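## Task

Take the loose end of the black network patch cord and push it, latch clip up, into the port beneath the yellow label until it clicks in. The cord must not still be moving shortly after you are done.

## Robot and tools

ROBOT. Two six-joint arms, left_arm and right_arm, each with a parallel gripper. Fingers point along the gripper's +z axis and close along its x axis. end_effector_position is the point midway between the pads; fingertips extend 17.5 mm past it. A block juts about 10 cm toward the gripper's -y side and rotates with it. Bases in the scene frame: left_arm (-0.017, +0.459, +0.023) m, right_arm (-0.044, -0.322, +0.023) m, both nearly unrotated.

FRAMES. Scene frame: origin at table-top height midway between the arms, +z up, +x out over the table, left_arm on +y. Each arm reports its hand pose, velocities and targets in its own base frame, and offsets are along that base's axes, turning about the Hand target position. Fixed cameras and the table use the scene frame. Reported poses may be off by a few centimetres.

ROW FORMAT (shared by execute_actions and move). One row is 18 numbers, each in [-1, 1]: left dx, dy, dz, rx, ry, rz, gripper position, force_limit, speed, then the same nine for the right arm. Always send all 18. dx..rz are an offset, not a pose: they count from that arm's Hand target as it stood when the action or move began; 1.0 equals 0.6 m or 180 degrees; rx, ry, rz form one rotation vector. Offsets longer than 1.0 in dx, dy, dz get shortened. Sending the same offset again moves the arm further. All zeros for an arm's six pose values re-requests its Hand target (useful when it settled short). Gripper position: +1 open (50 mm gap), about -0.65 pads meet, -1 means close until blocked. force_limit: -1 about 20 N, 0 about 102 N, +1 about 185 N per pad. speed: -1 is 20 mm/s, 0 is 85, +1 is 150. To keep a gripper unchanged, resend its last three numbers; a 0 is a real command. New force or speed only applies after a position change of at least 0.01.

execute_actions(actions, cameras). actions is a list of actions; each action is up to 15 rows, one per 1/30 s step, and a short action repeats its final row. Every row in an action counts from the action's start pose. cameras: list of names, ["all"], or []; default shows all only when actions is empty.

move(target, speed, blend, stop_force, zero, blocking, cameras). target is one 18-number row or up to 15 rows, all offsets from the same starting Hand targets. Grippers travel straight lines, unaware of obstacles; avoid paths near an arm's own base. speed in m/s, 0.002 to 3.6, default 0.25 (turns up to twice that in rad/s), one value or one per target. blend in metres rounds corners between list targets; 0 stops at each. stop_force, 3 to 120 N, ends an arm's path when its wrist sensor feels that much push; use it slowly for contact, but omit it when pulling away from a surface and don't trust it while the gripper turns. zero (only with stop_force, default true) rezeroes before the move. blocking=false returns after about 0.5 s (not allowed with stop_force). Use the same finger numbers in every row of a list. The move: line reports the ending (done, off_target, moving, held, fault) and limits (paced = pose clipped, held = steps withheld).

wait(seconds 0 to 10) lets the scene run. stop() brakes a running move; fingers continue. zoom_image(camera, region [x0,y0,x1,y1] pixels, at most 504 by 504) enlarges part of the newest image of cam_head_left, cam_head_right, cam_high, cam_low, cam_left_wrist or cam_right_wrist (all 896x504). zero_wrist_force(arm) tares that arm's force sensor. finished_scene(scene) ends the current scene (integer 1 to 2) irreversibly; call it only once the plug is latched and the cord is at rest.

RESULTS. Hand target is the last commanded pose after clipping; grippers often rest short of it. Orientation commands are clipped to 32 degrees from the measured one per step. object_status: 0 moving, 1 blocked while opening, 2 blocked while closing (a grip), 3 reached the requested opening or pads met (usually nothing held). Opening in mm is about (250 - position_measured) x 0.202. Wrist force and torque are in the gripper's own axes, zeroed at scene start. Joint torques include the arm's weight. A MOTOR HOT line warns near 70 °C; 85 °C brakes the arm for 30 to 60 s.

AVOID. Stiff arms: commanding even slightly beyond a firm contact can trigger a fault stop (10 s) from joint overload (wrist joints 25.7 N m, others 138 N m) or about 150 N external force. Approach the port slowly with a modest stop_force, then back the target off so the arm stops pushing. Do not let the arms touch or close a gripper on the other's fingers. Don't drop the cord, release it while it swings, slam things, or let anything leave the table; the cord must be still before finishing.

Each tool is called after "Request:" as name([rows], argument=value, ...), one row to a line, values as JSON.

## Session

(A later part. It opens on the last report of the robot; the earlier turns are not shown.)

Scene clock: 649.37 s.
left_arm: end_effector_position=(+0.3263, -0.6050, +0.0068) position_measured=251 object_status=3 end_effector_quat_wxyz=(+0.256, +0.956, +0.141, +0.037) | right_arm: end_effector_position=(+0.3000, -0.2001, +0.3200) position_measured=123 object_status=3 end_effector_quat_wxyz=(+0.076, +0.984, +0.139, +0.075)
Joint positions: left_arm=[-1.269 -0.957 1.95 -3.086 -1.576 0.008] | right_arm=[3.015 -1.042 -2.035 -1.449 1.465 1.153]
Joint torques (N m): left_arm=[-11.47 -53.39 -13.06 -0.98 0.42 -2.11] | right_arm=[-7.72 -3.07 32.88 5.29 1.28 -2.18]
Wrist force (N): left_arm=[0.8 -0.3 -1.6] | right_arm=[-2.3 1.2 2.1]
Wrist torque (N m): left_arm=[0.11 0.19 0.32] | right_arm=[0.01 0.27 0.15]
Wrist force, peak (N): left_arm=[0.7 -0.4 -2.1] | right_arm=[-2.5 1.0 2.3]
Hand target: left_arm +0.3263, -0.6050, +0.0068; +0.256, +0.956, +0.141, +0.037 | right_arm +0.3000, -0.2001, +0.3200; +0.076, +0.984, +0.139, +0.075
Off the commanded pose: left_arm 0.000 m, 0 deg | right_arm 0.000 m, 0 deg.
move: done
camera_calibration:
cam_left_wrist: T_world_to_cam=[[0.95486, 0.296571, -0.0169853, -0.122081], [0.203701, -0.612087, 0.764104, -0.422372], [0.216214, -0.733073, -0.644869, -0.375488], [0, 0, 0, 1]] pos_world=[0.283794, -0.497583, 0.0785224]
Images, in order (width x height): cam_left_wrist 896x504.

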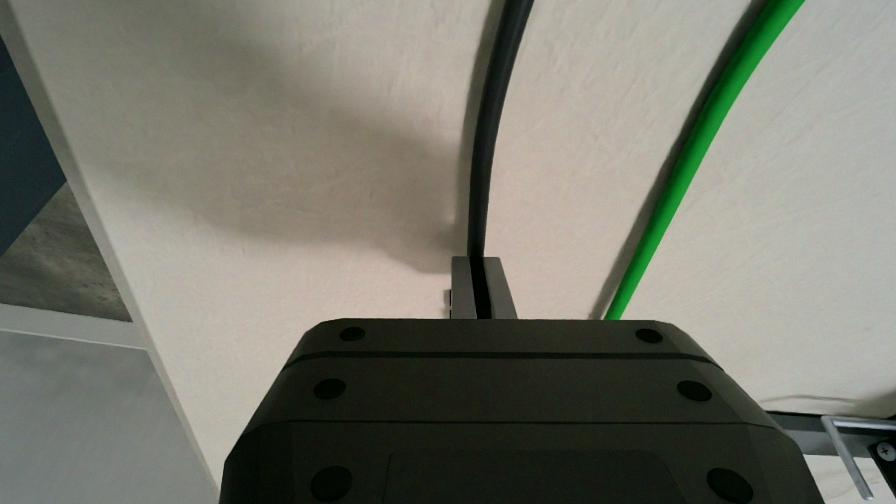

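Request:
move(target=[0,0,0,0,0,0,0.0,-0.8,0,0,0,0,0,0,0,0.2,-0.6,0], speed=0.03)

Request:
move(target=[0.0012,-0.004,-0.0205,0,0,0,0.0,-0.8,0,0,0,0,0,0,0,0.2,-0.6,0], speed=0.012, stop_force=4, cameras=["cam_left_wrist"])

Request:
zoom_image(camera="cam_left_wrist", region=[400, 220, 540, 330])

Scene clock: 680.17 s.
left_arm: end_effector_position=(+0.3263, -0.6050, +0.0068) position_measured=152 object_status=3 end_effector_quat_wxyz=(+0.256, +0.956, +0.141, +0.037) | right_arm: end_effector_position=(+0.3000, -0.2001, +0.3200) position_measured=123 object_status=3 end_effector_quat_wxyz=(+0.076, +0.984, +0.139, +0.075)
Joint positions: left_arm=[-1.269 -0.957 1.95 -3.086 -1.576 0.008] | right_arm=[3.015 -1.042 -2.035 -1.449 1.465 1.153]
Joint torques (N m): left_arm=[-11.03 -53.6 -21.98 -1.27 0.45 -2.01] | right_arm=[-8.17 -3.24 33.85 5.32 1.32 -2.14]
Wrist force (N): left_arm=[0.3 -0.4 -1.3] | right_arm=[-2.1 0.7 2.1]
Wrist torque (N m): left_arm=[0.09 0.26 0.32] | right_arm=[-0.07 0.23 0.15]
Wrist force, peak (N): left_arm=[0.9 -0.1 -2.1] | right_arm=[-2.8 0.8 2.4]
Hand target: left_arm +0.3263, -0.6050, +0.0068; +0.256, +0.956, +0.141, +0.037 | right_arm +0.3000, -0.2001, +0.3200; +0.076, +0.984, +0.139, +0.075
Off the commanded pose: left_arm 0.000 m, 0 deg | right_arm 0.000 m, 0 deg.
move: done

Scene clock: 681.90 s.
left_arm: end_effector_position=(+0.3269, -0.6067, -0.0019) position_measured=152 object_status=3 end_effector_quat_wxyz=(+0.256, +0.956, +0.141, +0.037) | right_arm: end_effector_position=(+0.3000, -0.2001, +0.3200) position_measured=123 object_status=3 end_effector_quat_wxyz=(+0.076, +0.984, +0.139, +0.075)
Joint positions: left_arm=[-1.269 -0.936 1.946 -3.103 -1.576 0.008] | right_arm=[3.015 -1.042 -2.035 -1.449 1.465 1.153]
Joint torques (N m): left_arm=[-11.07 -53.64 -9.04 -3.79 0.44 -2.11] | right_arm=[-7.06 -4.01 31.73 5.35 1.5 -2.19]
Wrist force (N): left_arm=[0.6 -0.4 -1.3] | right_arm=[-2.4 0.7 2.1]
Wrist torque (N m): left_arm=[0.10 0.22 0.32] | right_arm=[-0.07 0.29 0.15]
Wrist force, peak (N): left_arm=[0.8 4.7 -14.8] | right_arm=[-2.5 1.1 2.4]
Hand target: left_arm +0.3269, -0.6068, -0.0019; +0.256, +0.956, +0.141, +0.037 (not the last commanded pose) | right_arm +0.3000, -0.2001, +0.3200; +0.076, +0.984, +0.139, +0.075
Off the commanded pose: left_arm 0.004 m, 0 deg | right_arm 0.000 m, 0 deg.
move: contact (left_arm)
camera_calibration:
cam_left_wrist: T_world_to_cam=[[0.95486, 0.296571, -0.0169853, -0.122202], [0.203701, -0.612087, 0.764104, -0.416867], [0.216214, -0.733073, -0.644869, -0.382453], [0, 0, 0, 1]] pos_world=[0.284294, -0.499283, 0.0698224]
Images, in order (width x height): cam_left_wrist 896x504.

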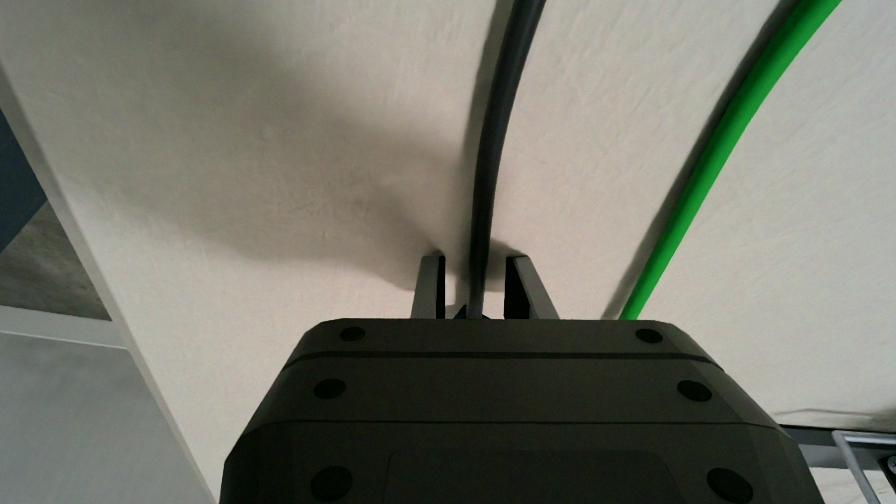

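Scaled by 3.600 from the camera's 896x504 image, which has a finer 1280x720 frame.

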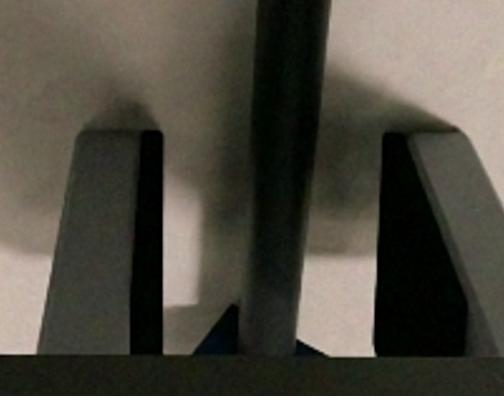

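Request:
move(target=[0,0,0.0012,0,0,0,0.0,-0.8,0,0,0,0,0,0,0,0.2,-0.6,0], speed=0.02)

Request:
move(target=[0,0,0,0,0,0,-1,-0.8,-0.9,0,0,0,0,0,0,0.2,-0.6,0], speed=0.03, cameras=["cam_left_wrist"])

Request:
zoom_image(camera="cam_left_wrist", region=[400, 220, 540, 330])

Scene clock: 695.67 s.
left_arm: end_effector_position=(+0.3269, -0.6067, -0.0012) position_measured=152 object_status=3 end_effector_quat_wxyz=(+0.256, +0.956, +0.141, +0.037) | right_arm: end_effector_position=(+0.3000, -0.2001, +0.3200) position_measured=123 object_status=3 end_effector_quat_wxyz=(+0.076, +0.984, +0.139, +0.075)
Joint positions: left_arm=[-1.269 -0.938 1.946 -3.101 -1.576 0.008] | right_arm=[3.015 -1.042 -2.035 -1.449 1.465 1.153]
Joint torques (N m): left_arm=[-10.17 -51.12 -19.08 -1.25 0.19 -1.39] | right_arm=[-8.07 -3.24 32.7 5.3 1.2 -2.14]
Wrist force (N): left_arm=[0.7 -0.2 -1.6] | right_arm=[-2.4 0.4 2.0]
Wrist torque (N m): left_arm=[0.12 0.19 0.32] | right_arm=[-0.10 0.29 0.15]
Wrist force, peak (N): left_arm=[0.9 -0.5 -1.8] | right_arm=[-2.7 0.8 2.3]
Hand target: left_arm +0.3269, -0.6068, -0.0012; +0.256, +0.956, +0.141, +0.037 | right_arm +0.3000, -0.2001, +0.3200; +0.076, +0.984, +0.139, +0.075
Off the commanded pose: left_arm 0.000 m, 0 deg | right_arm 0.000 m, 0 deg.
move: done

Scene clock: 696.43 s.
left_arm: end_effector_position=(+0.3269, -0.6068, -0.0012) position_measured=226 object_status=0 end_effector_quat_wxyz=(+0.256, +0.956, +0.141, +0.037) | right_arm: end_effector_position=(+0.3000, -0.2001, +0.3200) position_measured=123 object_status=3 end_effector_quat_wxyz=(+0.076, +0.984, +0.139, +0.075)
Joint positions: left_arm=[-1.269 -0.938 1.946 -3.101 -1.576 0.008] | right_arm=[3.015 -1.042 -2.035 -1.449 1.465 1.153]
Joint torques (N m): left_arm=[-10.02 -44.69 -23.65 -3.14 0.13 -1.3] | right_arm=[-6.97 -3.89 33.12 5.22 1.38 -2.13]
Wrist force (N): left_arm=[0.7 -0.3 -1.7] | right_arm=[-2.6 1.0 2.2]
Wrist torque (N m): left_arm=[0.10 0.21 0.32] | right_arm=[-0.02 0.32 0.15]
Wrist force, peak (N): left_arm=[0.7 -0.3 -1.9] | right_arm=[-2.6 0.9 2.3]
Hand target: left_arm +0.3269, -0.6068, -0.0012; +0.256, +0.956, +0.141, +0.037 | right_arm +0.3000, -0.2001, +0.3200; +0.076, +0.984, +0.139, +0.075
Off the commanded pose: left_arm 0.000 m, 0 deg | right_arm 0.000 m, 0 deg.
move: done
camera_calibration:
cam_left_wrist: T_world_to_cam=[[0.95486, 0.296571, -0.0169853, -0.122161], [0.203701, -0.612087, 0.764104, -0.417463], [0.216214, -0.733073, -0.644869, -0.382075], [0, 0, 0, 1]] pos_world=[0.284294, -0.499383, 0.0705224]
Images, in order (width x height): cam_left_wrist 896x504.

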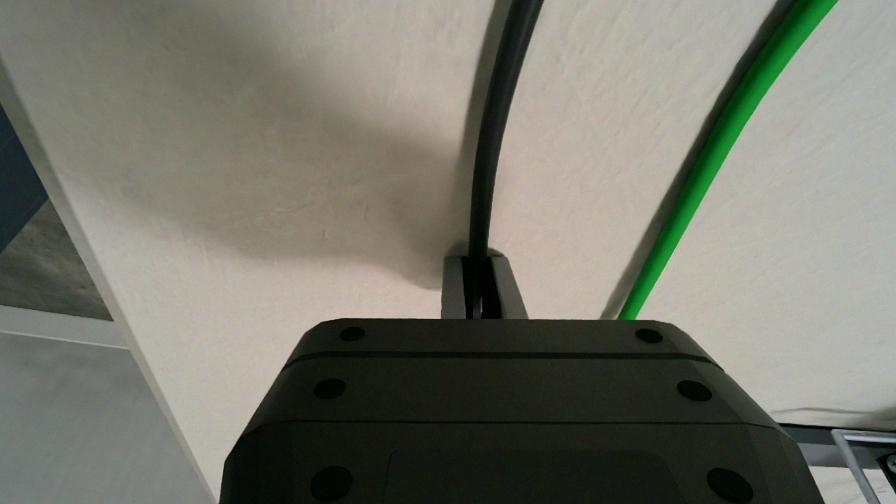

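Scaled by 3.600 from the camera's 896x504 image, which has a finer 1280x720 frame.

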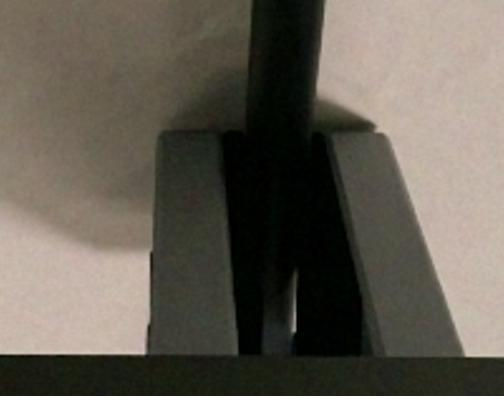

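Request:
wait(seconds=1, cameras=["cam_left_wrist"])

Request:
zoom_image(camera="cam_left_wrist", region=[400, 220, 540, 330])

Scene clock: 706.10 s.
left_arm: end_effector_position=(+0.3269, -0.6068, -0.0012) position_measured=226 object_status=2 end_effector_quat_wxyz=(+0.256, +0.956, +0.141, +0.037) | right_arm: end_effector_position=(+0.3000, -0.2001, +0.3200) position_measured=123 object_status=3 end_effector_quat_wxyz=(+0.076, +0.984, +0.139, +0.075)
Joint positions: left_arm=[-1.269 -0.938 1.946 -3.101 -1.576 0.008] | right_arm=[3.015 -1.042 -2.035 -1.449 1.465 1.153]
Joint torques (N m): left_arm=[-8.79 -31.92 -24.16 -5.64 -0.19 -0.73] | right_arm=[-6.86 -3.31 32.32 5.34 1.27 -2.1]
Wrist force (N): left_arm=[0.9 -0.2 -1.7] | right_arm=[-2.3 0.7 2.0]
Wrist torque (N m): left_arm=[0.12 0.16 0.33] | right_arm=[-0.05 0.27 0.15]
Wrist force, peak (N): left_arm=[0.8 0.1 -1.9] | right_arm=[-2.8 0.9 2.4]
Hand target: left_arm +0.3269, -0.6068, -0.0012; +0.256, +0.956, +0.141, +0.037 | right_arm +0.3000, -0.2001, +0.3200; +0.076, +0.984, +0.139, +0.075
Tool commands: left_gripper/position=-1.0 left_gripper/force_limit=-0.8 left_gripper/speed=-0.9 right_gripper/position=+0.2 right_gripper/force_limit=-0.6 right_gripper/speed=+0.0
Off the commanded pose: left_arm 0.000 m, 0 deg | right_arm 0.000 m, 0 deg.
wait: 1.00 s; at rest from the start
camera_calibration:
cam_left_wrist: T_world_to_cam=[[0.95486, 0.296571, -0.0169853, -0.122161], [0.203701, -0.612087, 0.764104, -0.417463], [0.216214, -0.733073, -0.644869, -0.382075], [0, 0, 0, 1]] pos_world=[0.284294, -0.499383, 0.0705224]
Images, in order (width x height): cam_left_wrist 896x504.

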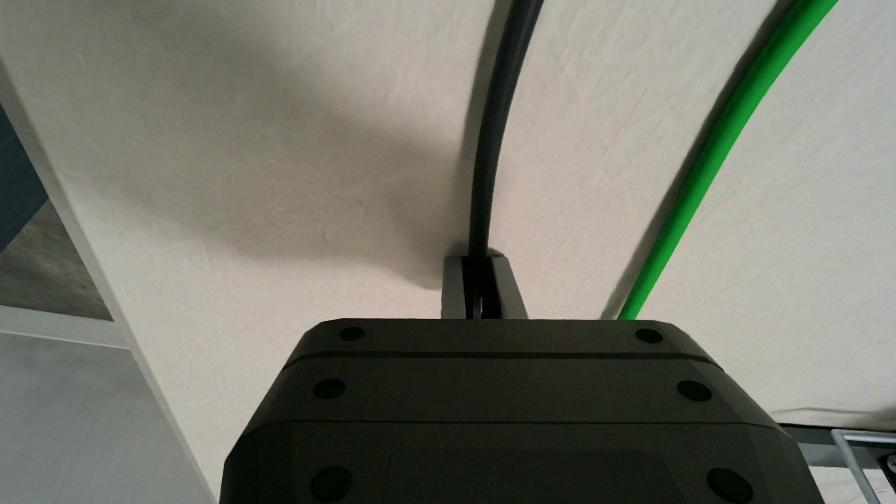

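Scaled by 3.600 from the camera's 896x504 image, which has a finer 1280x720 frame.

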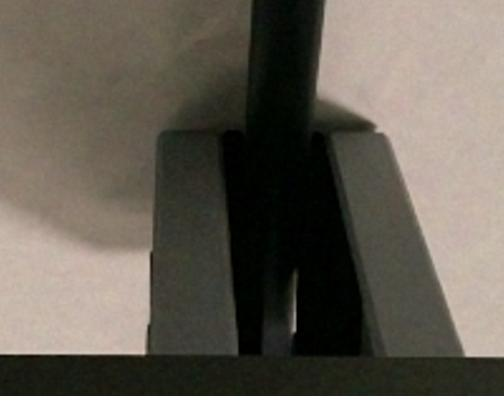

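Request:
move(target=[0,0,0.083,0,0,0,-1,-0.8,-0.9,0.1,0.2,0.05,0,0,-0.5,0.2,-0.6,0], speed=0.15)

Request:
move(target=[0.172,0.178,0.285,0,0,0,-1,-0.8,-0.9,0.1158,0.3997,-0.1358,0.3208,0.0106,-0.4143,0.2,-0.6,0], speed=0.2, cameras=["all"])

Scene clock: 783.00 s.
left_arm: end_effector_position=(+0.3269, -0.6068, +0.0487) position_measured=226 object_status=2 end_effector_quat_wxyz=(+0.256, +0.956, +0.141, +0.037) | right_arm: end_effector_position=(+0.3600, -0.0800, +0.3500) position_measured=123 object_status=3 end_effector_quat_wxyz=(+0.107, +0.795, -0.597, +0.000)
Joint positions: left_arm=[-1.269 -1.04 1.934 -2.987 -1.576 0.008] | right_arm=[3.394 -1.295 -1.723 -1.864 1.438 3.124]
Joint torques (N m): left_arm=[-5.87 -32.23 -25.68 -5.48 -0.72 0.75] | right_arm=[-3.47 19.51 16.95 5.24 -3.17 0.05]
Wrist force (N): left_arm=[1.1 -0.4 -1.5] | right_arm=[-2.3 0.2 1.8]
Wrist torque (N m): left_arm=[0.08 0.09 0.33] | right_arm=[-0.16 0.34 0.17]
Wrist force, peak (N): left_arm=[0.7 -0.4 -2.0] | right_arm=[-2.8 1.4 2.5]
Hand target: left_arm +0.3269, -0.6068, +0.0486; +0.256, +0.956, +0.141, +0.037 | right_arm +0.3600, -0.0801, +0.3500; +0.107, +0.795, -0.598, +0.000
Off the commanded pose: left_arm 0.000 m, 0 deg | right_arm 0.000 m, 0 deg.
move: done

Scene clock: 787.60 s.
left_arm: end_effector_position=(+0.4301, -0.4999, +0.2197) position_measured=226 object_status=2 end_effector_quat_wxyz=(+0.256, +0.956, +0.141, +0.038) | right_arm: end_effector_position=(+0.4294, +0.1598, +0.2684) position_measured=123 object_status=3 end_effector_quat_wxyz=(+0.275, -0.242, +0.865, +0.342)
Joint positions: left_arm=[-1.011 -1.352 1.833 -2.559 -1.703 0.233] | right_arm=[3.452 -1.382 -2.344 -0.286 2.209 4.717]
Joint torques (N m): left_arm=[-13.1 -21.78 -17.41 -5.79 0.98 -2.52] | right_arm=[-5.05 18.23 25.35 5.35 3.45 1.73]
Wrist force (N): left_arm=[1.0 -0.9 -1.1] | right_arm=[-0.2 -0.6 0.2]
Wrist torque (N m): left_arm=[-0.01 0.12 0.34] | right_arm=[-0.16 0.19 0.01]
Wrist force, peak (N): left_arm=[1.0 -0.7 -2.1] | right_arm=[-2.4 0.5 1.6]
Hand target: left_arm +0.4301, -0.5000, +0.2196; +0.256, +0.956, +0.141, +0.037 | right_arm +0.4294, +0.1597, +0.2685; +0.275, -0.242, +0.865, +0.342
Off the commanded pose: left_arm 0.000 m, 0 deg | right_arm 0.000 m, 0 deg.
move: done
camera_calibration:
cam_left_wrist: T_world_to_cam=[[0.954835, 0.296651, -0.0169877, -0.248706], [0.203704, -0.611899, 0.764254, -0.541835], [0.216322, -0.733197, -0.644691, -0.183736], [0, 0, 0, 1]] pos_world=[0.387593, -0.392483, 0.291422]
cam_right_wrist: T_world_to_cam=[[-0.72636, -0.233281, -0.646515, 0.527577], [-0.680987, 0.371601, 0.631006, 0.0832228], [0.093044, 0.898606, -0.428778, 0.0582006], [0, 0, 0, 1]] pos_world=[0.434469, 0.0398486, 0.313527]

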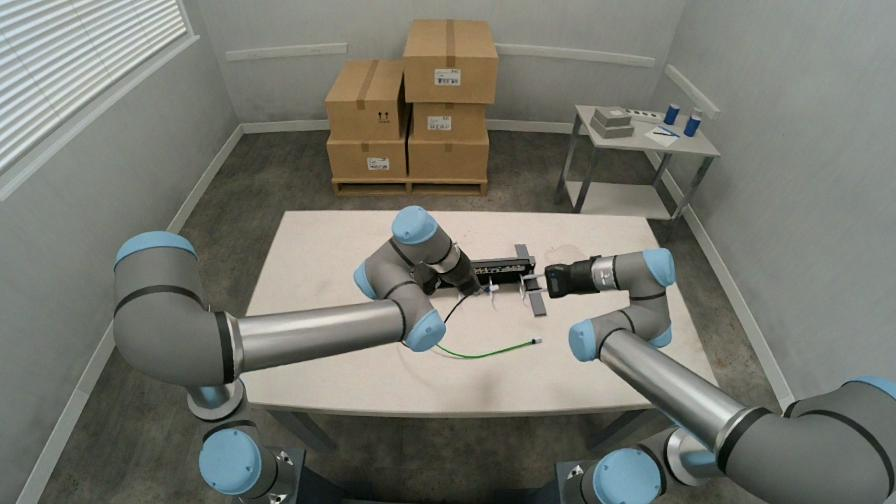

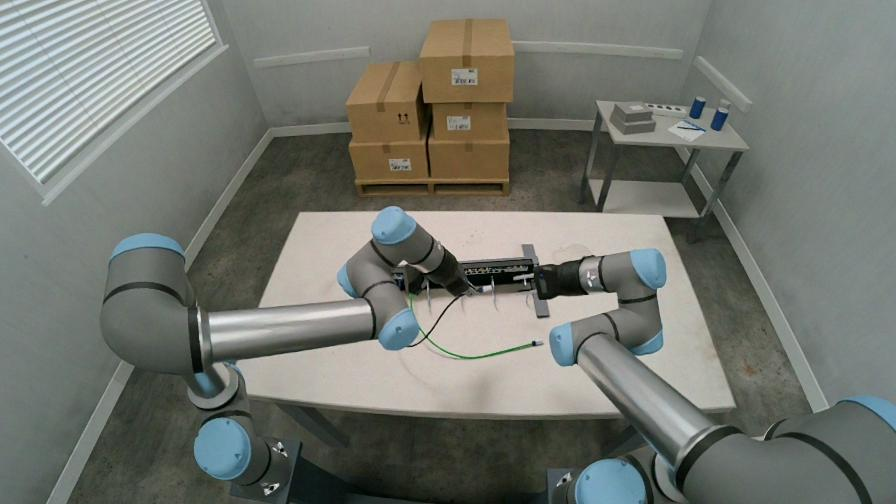

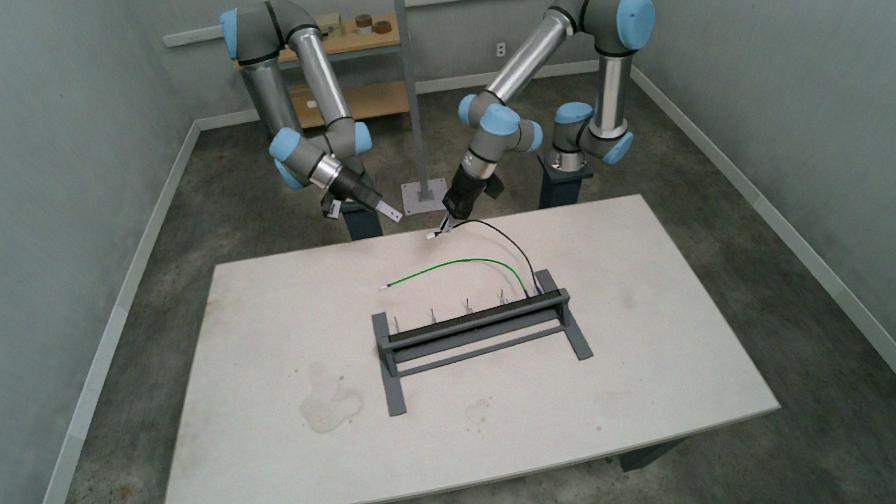

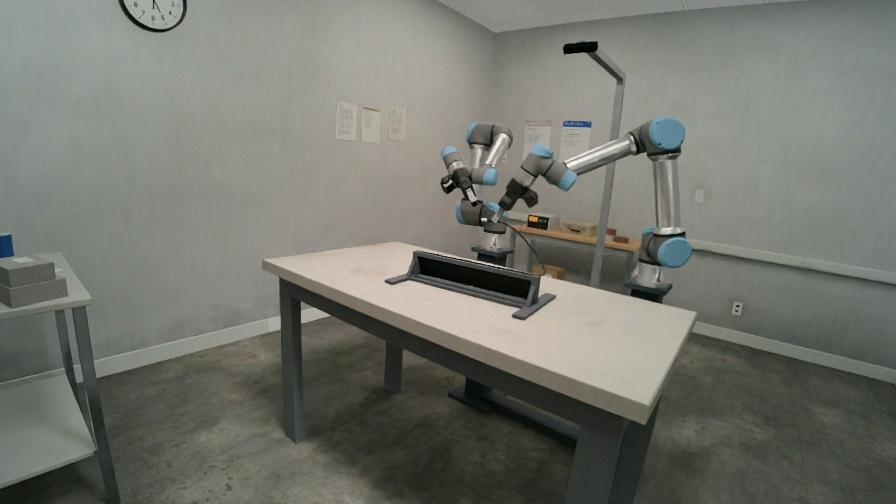

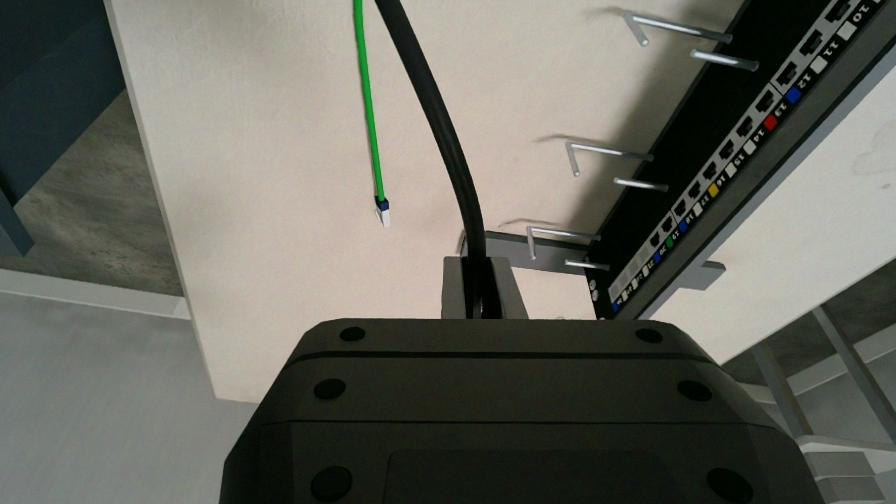

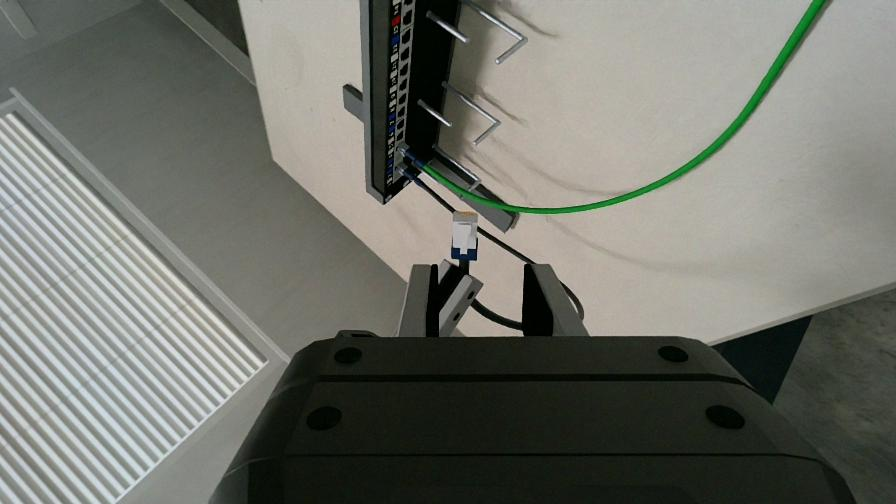

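Request:
zoom_image(camera="cam_right_wrist", region=[390, 200, 550, 340])

Request:
zoom_image(camera="cam_right_wrist", region=[435, 200, 495, 270])

Scaled by 3.150 from the camera's 896x504 image, which has a finer 1280x720 frame.

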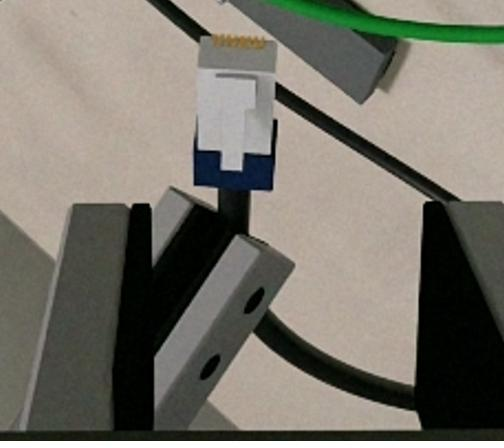

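Scaled by 7.200 from the camera's 896x504 image, which has a finer 1280x720 frame.

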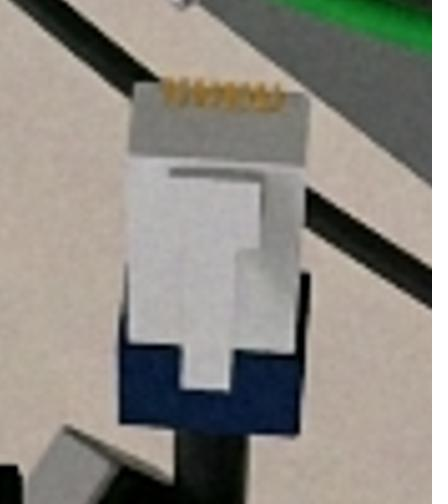

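Request:
move(target=[0,0,0,0,0,0,-1,-0.8,-0.9,0.0303,0.0748,-0.0563,0.0069,0.0161,-0.0136,0.2,-0.6,0], speed=0.1, cameras=["cam_right_wrist"])

Request:
zoom_image(camera="cam_right_wrist", region=[390, 200, 550, 340])

Scene clock: 842.83 s.
left_arm: end_effector_position=(+0.4301, -0.5000, +0.2196) position_measured=226 object_status=2 end_effector_quat_wxyz=(+0.256, +0.956, +0.141, +0.037) | right_arm: end_effector_position=(+0.4476, +0.2046, +0.2347) position_measured=123 object_status=3 end_effector_quat_wxyz=(+0.263, -0.212, +0.873, +0.351)
Joint positions: left_arm=[-1.011 -1.351 1.833 -2.559 -1.703 0.233] | right_arm=[3.558 -1.517 -2.353 -0.087 2.138 4.884]
Joint torques (N m): left_arm=[-13.07 -22.32 -17.48 -5.82 1.03 -2.62] | right_arm=[-2.08 14.89 28.18 3.25 3.28 -0.39]
Wrist force (N): left_arm=[0.6 -0.7 -1.2] | right_arm=[-0.1 -0.9 0.7]
Wrist torque (N m): left_arm=[0.02 0.20 0.34] | right_arm=[-0.22 0.21 -0.01]
Wrist force, peak (N): left_arm=[0.9 -0.9 -1.4] | right_arm=[0.0 -0.9 2.8]
Hand target: left_arm +0.4301, -0.5000, +0.2196; +0.256, +0.956, +0.141, +0.037 | right_arm +0.4476, +0.2046, +0.2347; +0.263, -0.212, +0.873, +0.351
Off the commanded pose: left_arm 0.000 m, 0 deg | right_arm 0.000 m, 0 deg.
move: done
camera_calibration:
cam_right_wrist: T_world_to_cam=[[-0.767217, -0.187485, -0.613373, 0.530578], [-0.631816, 0.385511, 0.67245, 0.0656434], [0.110388, 0.903455, -0.414227, -0.0103676], [0, 0, 0, 1]] pos_world=[0.449687, 0.0835356, 0.277006]
Images, in order (width x height): cam_right_wrist 896x504.

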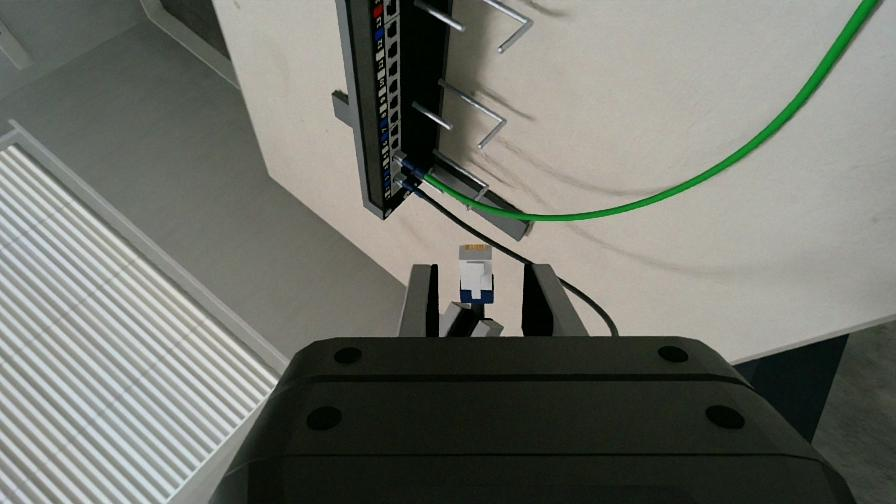

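Scaled by 3.150 from the camera's 896x504 image, which has a finer 1280x720 frame.

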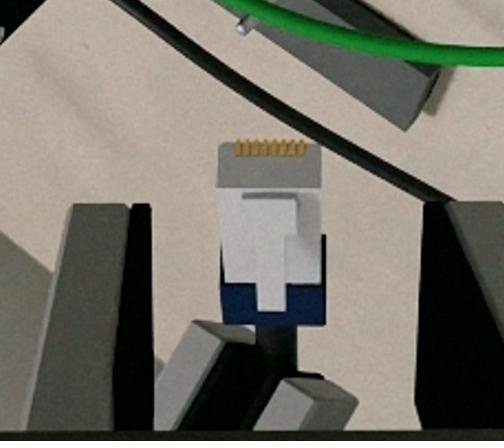

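Request:
move(target=[0,0,0,0,0,0,-1,-0.8,-0.9,0.0185,0.0492,-0.0385,0,0,0,0.2,-0.6,0], speed=0.05, stop_force=6, cameras=["cam_right_wrist"])

Request:
zoom_image(camera="cam_right_wrist", region=[390, 200, 550, 340])

Scene clock: 867.17 s.
left_arm: end_effector_position=(+0.4301, -0.5000, +0.2196) position_measured=226 object_status=2 end_effector_quat_wxyz=(+0.256, +0.956, +0.141, +0.037) | right_arm: end_effector_position=(+0.4587, +0.2341, +0.2116) position_measured=123 object_status=3 end_effector_quat_wxyz=(+0.263, -0.212, +0.873, +0.351)
Joint positions: left_arm=[-1.011 -1.351 1.833 -2.559 -1.703 0.233] | right_arm=[3.621 -1.614 -2.347 0.031 2.095 4.936]
Joint torques (N m): left_arm=[-12.76 -22.11 -17.21 -5.81 1.17 -2.58] | right_arm=[-7.64 26.48 10.83 1.1 3.08 -2.23]
Wrist force (N): left_arm=[0.5 -0.6 -1.0] | right_arm=[-0.2 -0.8 0.6]
Wrist torque (N m): left_arm=[0.04 0.20 0.35] | right_arm=[-0.18 0.26 -0.14]
Wrist force, peak (N): left_arm=[1.0 -0.9 -1.5] | right_arm=[-0.1 -1.2 1.6]
Hand target: left_arm +0.4301, -0.5000, +0.2196; +0.256, +0.956, +0.141, +0.037 | right_arm +0.4587, +0.2341, +0.2116; +0.263, -0.212, +0.873, +0.351
Off the commanded pose: left_arm 0.000 m, 0 deg | right_arm 0.000 m, 0 deg.
move: done
camera_calibration:
cam_right_wrist: T_world_to_cam=[[-0.76724, -0.187336, -0.61339, 0.530473], [-0.631771, 0.385518, 0.672489, 0.076747], [0.110492, 0.903483, -0.414139, -0.0479775], [0, 0, 0, 1]] pos_world=[0.460788, 0.113136, 0.253906]
Images, in order (width x height): cam_right_wrist 896x504.

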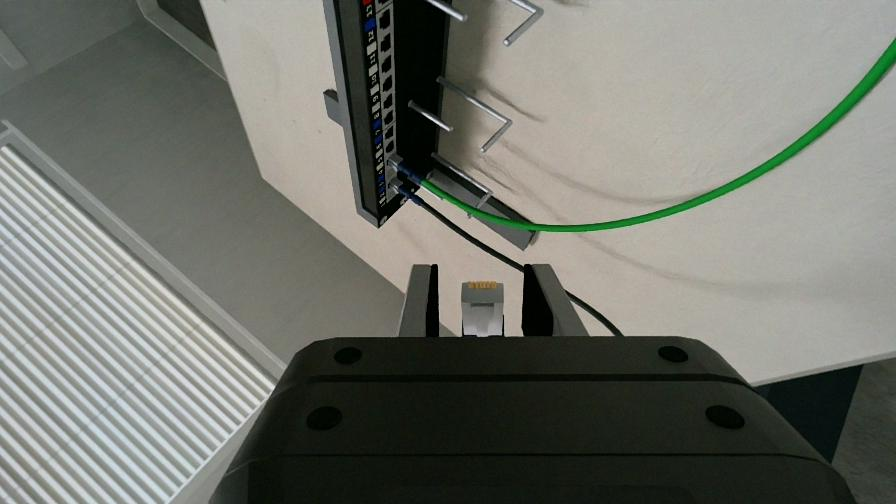

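Scaled by 3.150 from the camera's 896x504 image, which has a finer 1280x720 frame.

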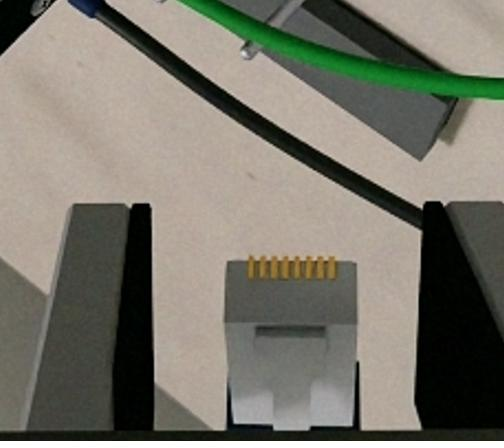

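Request:
move(target=[0,0,0,0,0,0,-1,-0.8,-0.9,0,0,0,0,0,0,-1,-0.85,-0.9], speed=0.05)

Request:
wait(seconds=0.7, cameras=["cam_right_wrist","cam_left_wrist"])

Request:
zoom_image(camera="cam_right_wrist", region=[390, 200, 550, 340])

Scene clock: 881.27 s.
left_arm: end_effector_position=(+0.4301, -0.5000, +0.2196) position_measured=226 object_status=2 end_effector_quat_wxyz=(+0.256, +0.956, +0.141, +0.038) | right_arm: end_effector_position=(+0.4587, +0.2341, +0.2116) position_measured=193 object_status=2 end_effector_quat_wxyz=(+0.263, -0.212, +0.873, +0.351)
Joint positions: left_arm=[-1.011 -1.351 1.833 -2.559 -1.703 0.233] | right_arm=[3.621 -1.614 -2.347 0.03 2.095 4.936]
Joint torques (N m): left_arm=[-12.73 -22.55 -17.49 -3.19 -1.25 -2.55] | right_arm=[-6.89 26.92 19.59 5.17 2.76 -2.02]
Wrist force (N): left_arm=[5.5 1.3 -4.8] | right_arm=[5.9 -1.1 0.9]
Wrist torque (N m): left_arm=[0.01 0.24 0.31] | right_arm=[-0.11 0.44 -0.30]
Wrist force, peak (N): left_arm=[5.6 -0.4 -5.9] | right_arm=[6.2 -3.1 -0.1]
Hand target: left_arm +0.4301, -0.5000, +0.2196; +0.256, +0.956, +0.141, +0.037 | right_arm +0.4587, +0.2341, +0.2116; +0.263, -0.212, +0.873, +0.351
Off the commanded pose: left_arm 0.000 m, 0 deg | right_arm 0.000 m, 0 deg.
move: done

Scene clock: 881.97 s.
left_arm: end_effector_position=(+0.4301, -0.5000, +0.2196) position_measured=226 object_status=2 end_effector_quat_wxyz=(+0.256, +0.956, +0.141, +0.037) | right_arm: end_effector_position=(+0.4587, +0.2341, +0.2116) position_measured=193 object_status=2 end_effector_quat_wxyz=(+0.263, -0.212, +0.873, +0.351)
Joint positions: left_arm=[-1.011 -1.351 1.833 -2.559 -1.703 0.233] | right_arm=[3.621 -1.614 -2.347 0.031 2.095 4.936]
Joint torques (N m): left_arm=[-12.67 -22.51 -17.16 0.21 -2.43 -2.48] | right_arm=[-4.75 26.67 28.65 7.01 1.5 -1.69]
Wrist force (N): left_arm=[5.2 1.6 -4.9] | right_arm=[6.1 -1.1 0.9]
Wrist torque (N m): left_arm=[0.01 0.28 0.31] | right_arm=[-0.14 0.43 -0.30]
Wrist force, peak (N): left_arm=[5.6 1.6 -5.2] | right_arm=[6.3 -1.2 1.0]
Hand target: left_arm +0.4301, -0.5000, +0.2196; +0.256, +0.956, +0.141, +0.037 | right_arm +0.4587, +0.2341, +0.2116; +0.263, -0.212, +0.873, +0.351
Tool commands: left_gripper/position=-1.0 left_gripper/force_limit=-0.8 left_gripper/speed=-0.9 right_gripper/position=-1.0 right_gripper/force_limit=-0.85 right_gripper/speed=-0.9
Off the commanded pose: left_arm 0.000 m, 0 deg | right_arm 0.000 m, 0 deg.
wait: 0.70 s; at rest by 0.17 s
camera_calibration:
cam_left_wrist: T_world_to_cam=[[0.954854, 0.296588, -0.0170071, -0.24861], [0.203728, -0.612079, 0.764104, -0.541836], [0.216215, -0.733072, -0.644869, -0.183709], [0, 0, 0, 1]] pos_world=[0.387494, -0.392583, 0.291322]
cam_right_wrist: T_world_to_cam=[[-0.767229, -0.187343, -0.613402, 0.530392], [-0.631784, 0.385515, 0.672478, 0.0768621], [0.110492, 0.903482, -0.414139, -0.0479285], [0, 0, 0, 1]] pos_world=[0.460788, 0.113036, 0.253806]
Images, in order (width x height): cam_left_wrist 896x504, cam_right_wrist 896x504.

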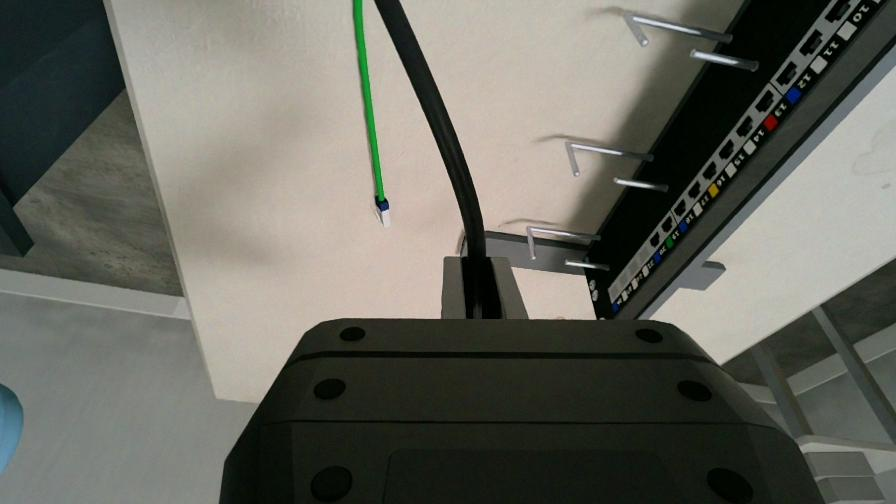

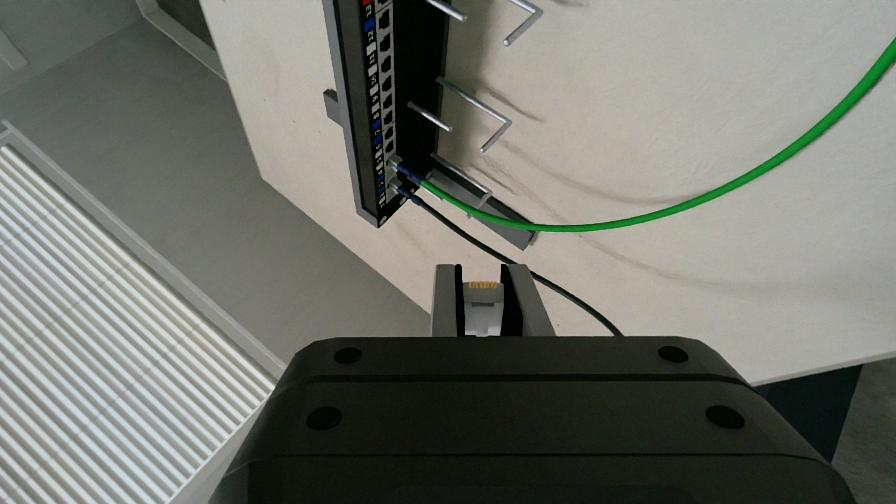

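Scaled by 3.150 from the camera's 896x504 image, which has a finer 1280x720 frame.

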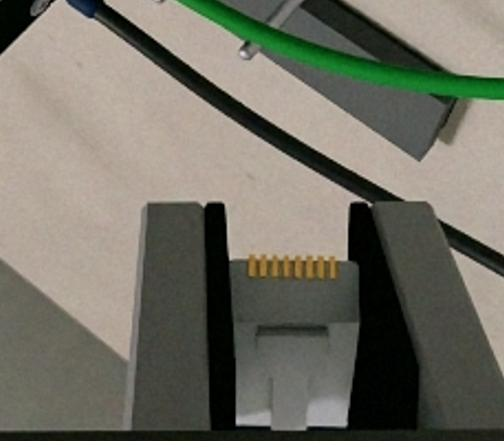

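Request:
move(target=[0,0,0,0,0,0,0.2,-0.8,-0.5,0,0,0,0,0,0,-1,-0.85,-0.9], speed=0.05)

Request:
move([
  [-0.02,0.067,0.121,0,0,0,0.2,-0.8,-0.5,0,0,0,0,0,0,-1,-0.85,-0.9],
  [-0.07,0.08,0.121,0.0135,-0.2123,-0.035,0.2,-0.8,-0.5,0,0,0,0,0,0,-1,-0.85,-0.9],
], speed=0.15, cameras=["cam_left_wrist","cam_right_wrist","cam_head_left"])

Request:
zoom_image(camera="cam_left_wrist", region=[380, 140, 580, 330])

Scene clock: 927.53 s.
left_arm: end_effector_position=(+0.4300, -0.4999, +0.2196) position_measured=123 object_status=3 end_effector_quat_wxyz=(+0.256, +0.956, +0.141, +0.037) | right_arm: end_effector_position=(+0.4587, +0.2342, +0.2117) position_measured=193 object_status=2 end_effector_quat_wxyz=(+0.263, -0.212, +0.873, +0.352)
Joint positions: left_arm=[-1.011 -1.351 1.833 -2.559 -1.703 0.233] | right_arm=[3.621 -1.614 -2.347 0.031 2.095 4.936]
Joint torques (N m): left_arm=[-11.61 -22.74 -17.85 -5.48 0.04 -2.27] | right_arm=[4.07 26.23 15.69 3.04 -1.24 0.06]
Wrist force (N): left_arm=[0.6 -0.8 -1.3] | right_arm=[0.1 -1.2 0.7]
Wrist torque (N m): left_arm=[0.03 0.21 0.36] | right_arm=[-0.23 0.27 -0.15]
Wrist force, peak (N): left_arm=[5.5 2.0 -5.3] | right_arm=[6.6 -1.2 0.8]
Hand target: left_arm +0.4301, -0.5000, +0.2196; +0.256, +0.956, +0.141, +0.037 | right_arm +0.4587, +0.2341, +0.2116; +0.263, -0.212, +0.873, +0.351
Off the commanded pose: left_arm 0.000 m, 0 deg | right_arm 0.000 m, 0 deg.
move: done

Scene clock: 931.13 s.
left_arm: end_effector_position=(+0.3880, -0.4520, +0.2922) position_measured=123 object_status=3 end_effector_quat_wxyz=(+0.269, +0.902, -0.003, +0.337) | right_arm: end_effector_position=(+0.4587, +0.2341, +0.2117) position_measured=193 object_status=2 end_effector_quat_wxyz=(+0.263, -0.212, +0.873, +0.351)
Joint positions: left_arm=[-1.294 -1.641 2.184 -2.905 -1.104 0.482] | right_arm=[3.621 -1.614 -2.347 0.031 2.095 4.936]
Joint torques (N m): left_arm=[11.84 -8.07 -33.09 -2.09 0.74 -2.19] | right_arm=[5.36 24.2 10.72 2.49 -1.26 1.44]
Wrist force (N): left_arm=[1.6 -0.2 -1.3] | right_arm=[-0.1 -0.8 0.8]
Wrist torque (N m): left_arm=[0.06 -0.21 0.41] | right_arm=[-0.17 0.30 -0.15]
Wrist force, peak (N): left_arm=[0.6 -0.8 -4.2] | right_arm=[-0.3 -1.2 0.9]
Hand target: left_arm +0.3881, -0.4520, +0.2922; +0.269, +0.902, -0.003, +0.337 | right_arm +0.4587, +0.2341, +0.2116; +0.263, -0.212, +0.873, +0.351
Off the commanded pose: left_arm 0.000 m, 0 deg | right_arm 0.000 m, 0 deg.
move: done
camera_calibration:
cam_left_wrist: T_world_to_cam=[[0.781731, 0.184302, 0.59576, -0.38406], [-0.368326, -0.634445, 0.679571, -0.322791], [0.503223, -0.750675, -0.428082, -0.275236], [0, 0, 0, 1]] pos_world=[0.319845, -0.340623, 0.330343]
cam_right_wrist: T_world_to_cam=[[-0.767229, -0.187343, -0.613402, 0.530472], [-0.631784, 0.385515, 0.672478, 0.0767563], [0.110492, 0.903482, -0.414139, -0.0479774], [0, 0, 0, 1]] pos_world=[0.460788, 0.113136, 0.253906]
Images, in order (width x height): cam_head_left 896x504, cam_left_wrist 896x504, cam_right_wrist 896x504.

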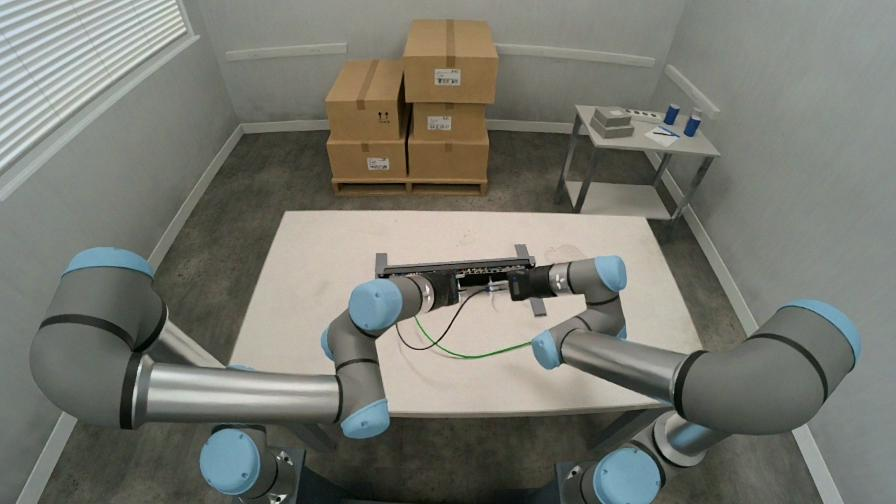

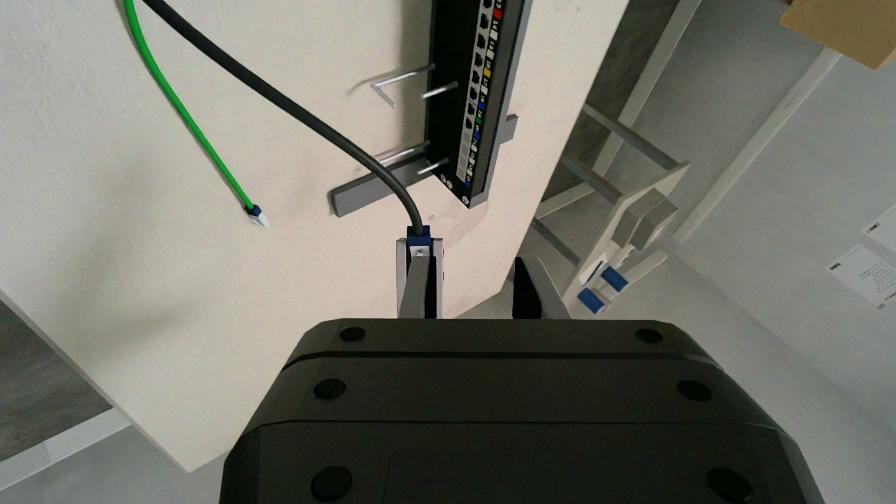

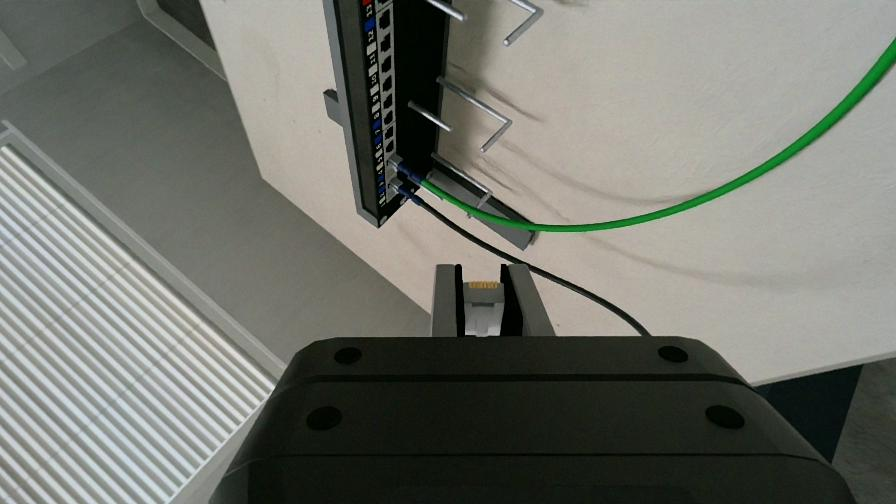

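Scaled by 2.520 from the camera's 896x504 image, which has a finer 1280x720 frame.

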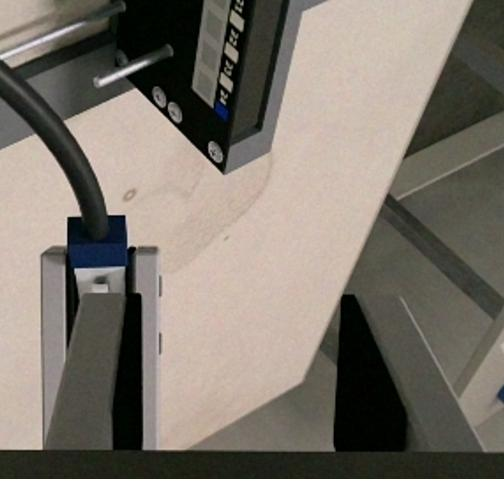

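Request:
move(target=[0.0267,-0.0642,-0.0828,0,0,0,0.2,-0.8,-0.5,0,0,0,0,0,0,-1,-0.85,-0.9], speed=0.1, cameras=["cam_left_wrist"])

Request:
zoom_image(camera="cam_left_wrist", region=[400, 220, 540, 330])

Scene clock: 965.80 s.
left_arm: end_effector_position=(+0.4041, -0.4905, +0.2426) position_measured=123 object_status=3 end_effector_quat_wxyz=(+0.269, +0.902, -0.003, +0.337) | right_arm: end_effector_position=(+0.4587, +0.2341, +0.2117) position_measured=193 object_status=2 end_effector_quat_wxyz=(+0.263, -0.212, +0.873, +0.351)
Joint positions: left_arm=[-1.283 -1.458 2.152 -3.06 -1.112 0.491] | right_arm=[3.621 -1.614 -2.347 0.031 2.095 4.936]
Joint torques (N m): left_arm=[0.18 -25.6 -14.18 -1.59 0.87 0.77] | right_arm=[6.08 20.82 11.11 2.56 -1.21 1.32]
Wrist force (N): left_arm=[1.5 -0.1 -0.9] | right_arm=[-0.2 -1.0 0.9]
Wrist torque (N m): left_arm=[0.10 -0.23 0.36] | right_arm=[-0.19 0.31 -0.15]
Wrist force, peak (N): left_arm=[2.4 -0.3 -3.0] | right_arm=[-0.2 -1.0 1.2]
Hand target: left_arm +0.4041, -0.4905, +0.2425; +0.269, +0.902, -0.003, +0.337 | right_arm +0.4587, +0.2341, +0.2116; +0.263, -0.212, +0.873, +0.351
Off the commanded pose: left_arm 0.000 m, 0 deg | right_arm 0.000 m, 0 deg.
move: done
camera_calibration:
cam_left_wrist: T_world_to_cam=[[0.781603, 0.18456, 0.595847, -0.359962], [-0.36828, -0.634436, 0.679604, -0.307565], [0.503454, -0.750619, -0.427907, -0.333628], [0, 0, 0, 1]] pos_world=[0.336044, -0.379123, 0.280743]
Images, in order (width x height): cam_left_wrist 896x504.

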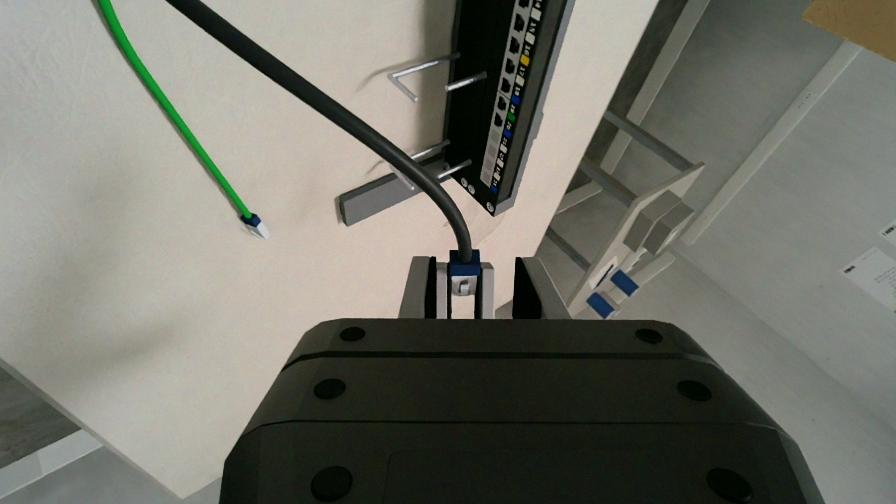

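Scaled by 3.600 from the camera's 896x504 image, which has a finer 1280x720 frame.

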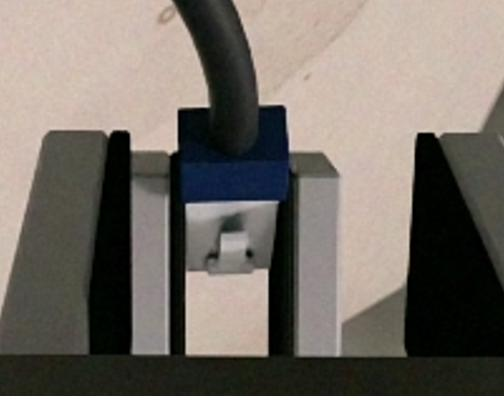

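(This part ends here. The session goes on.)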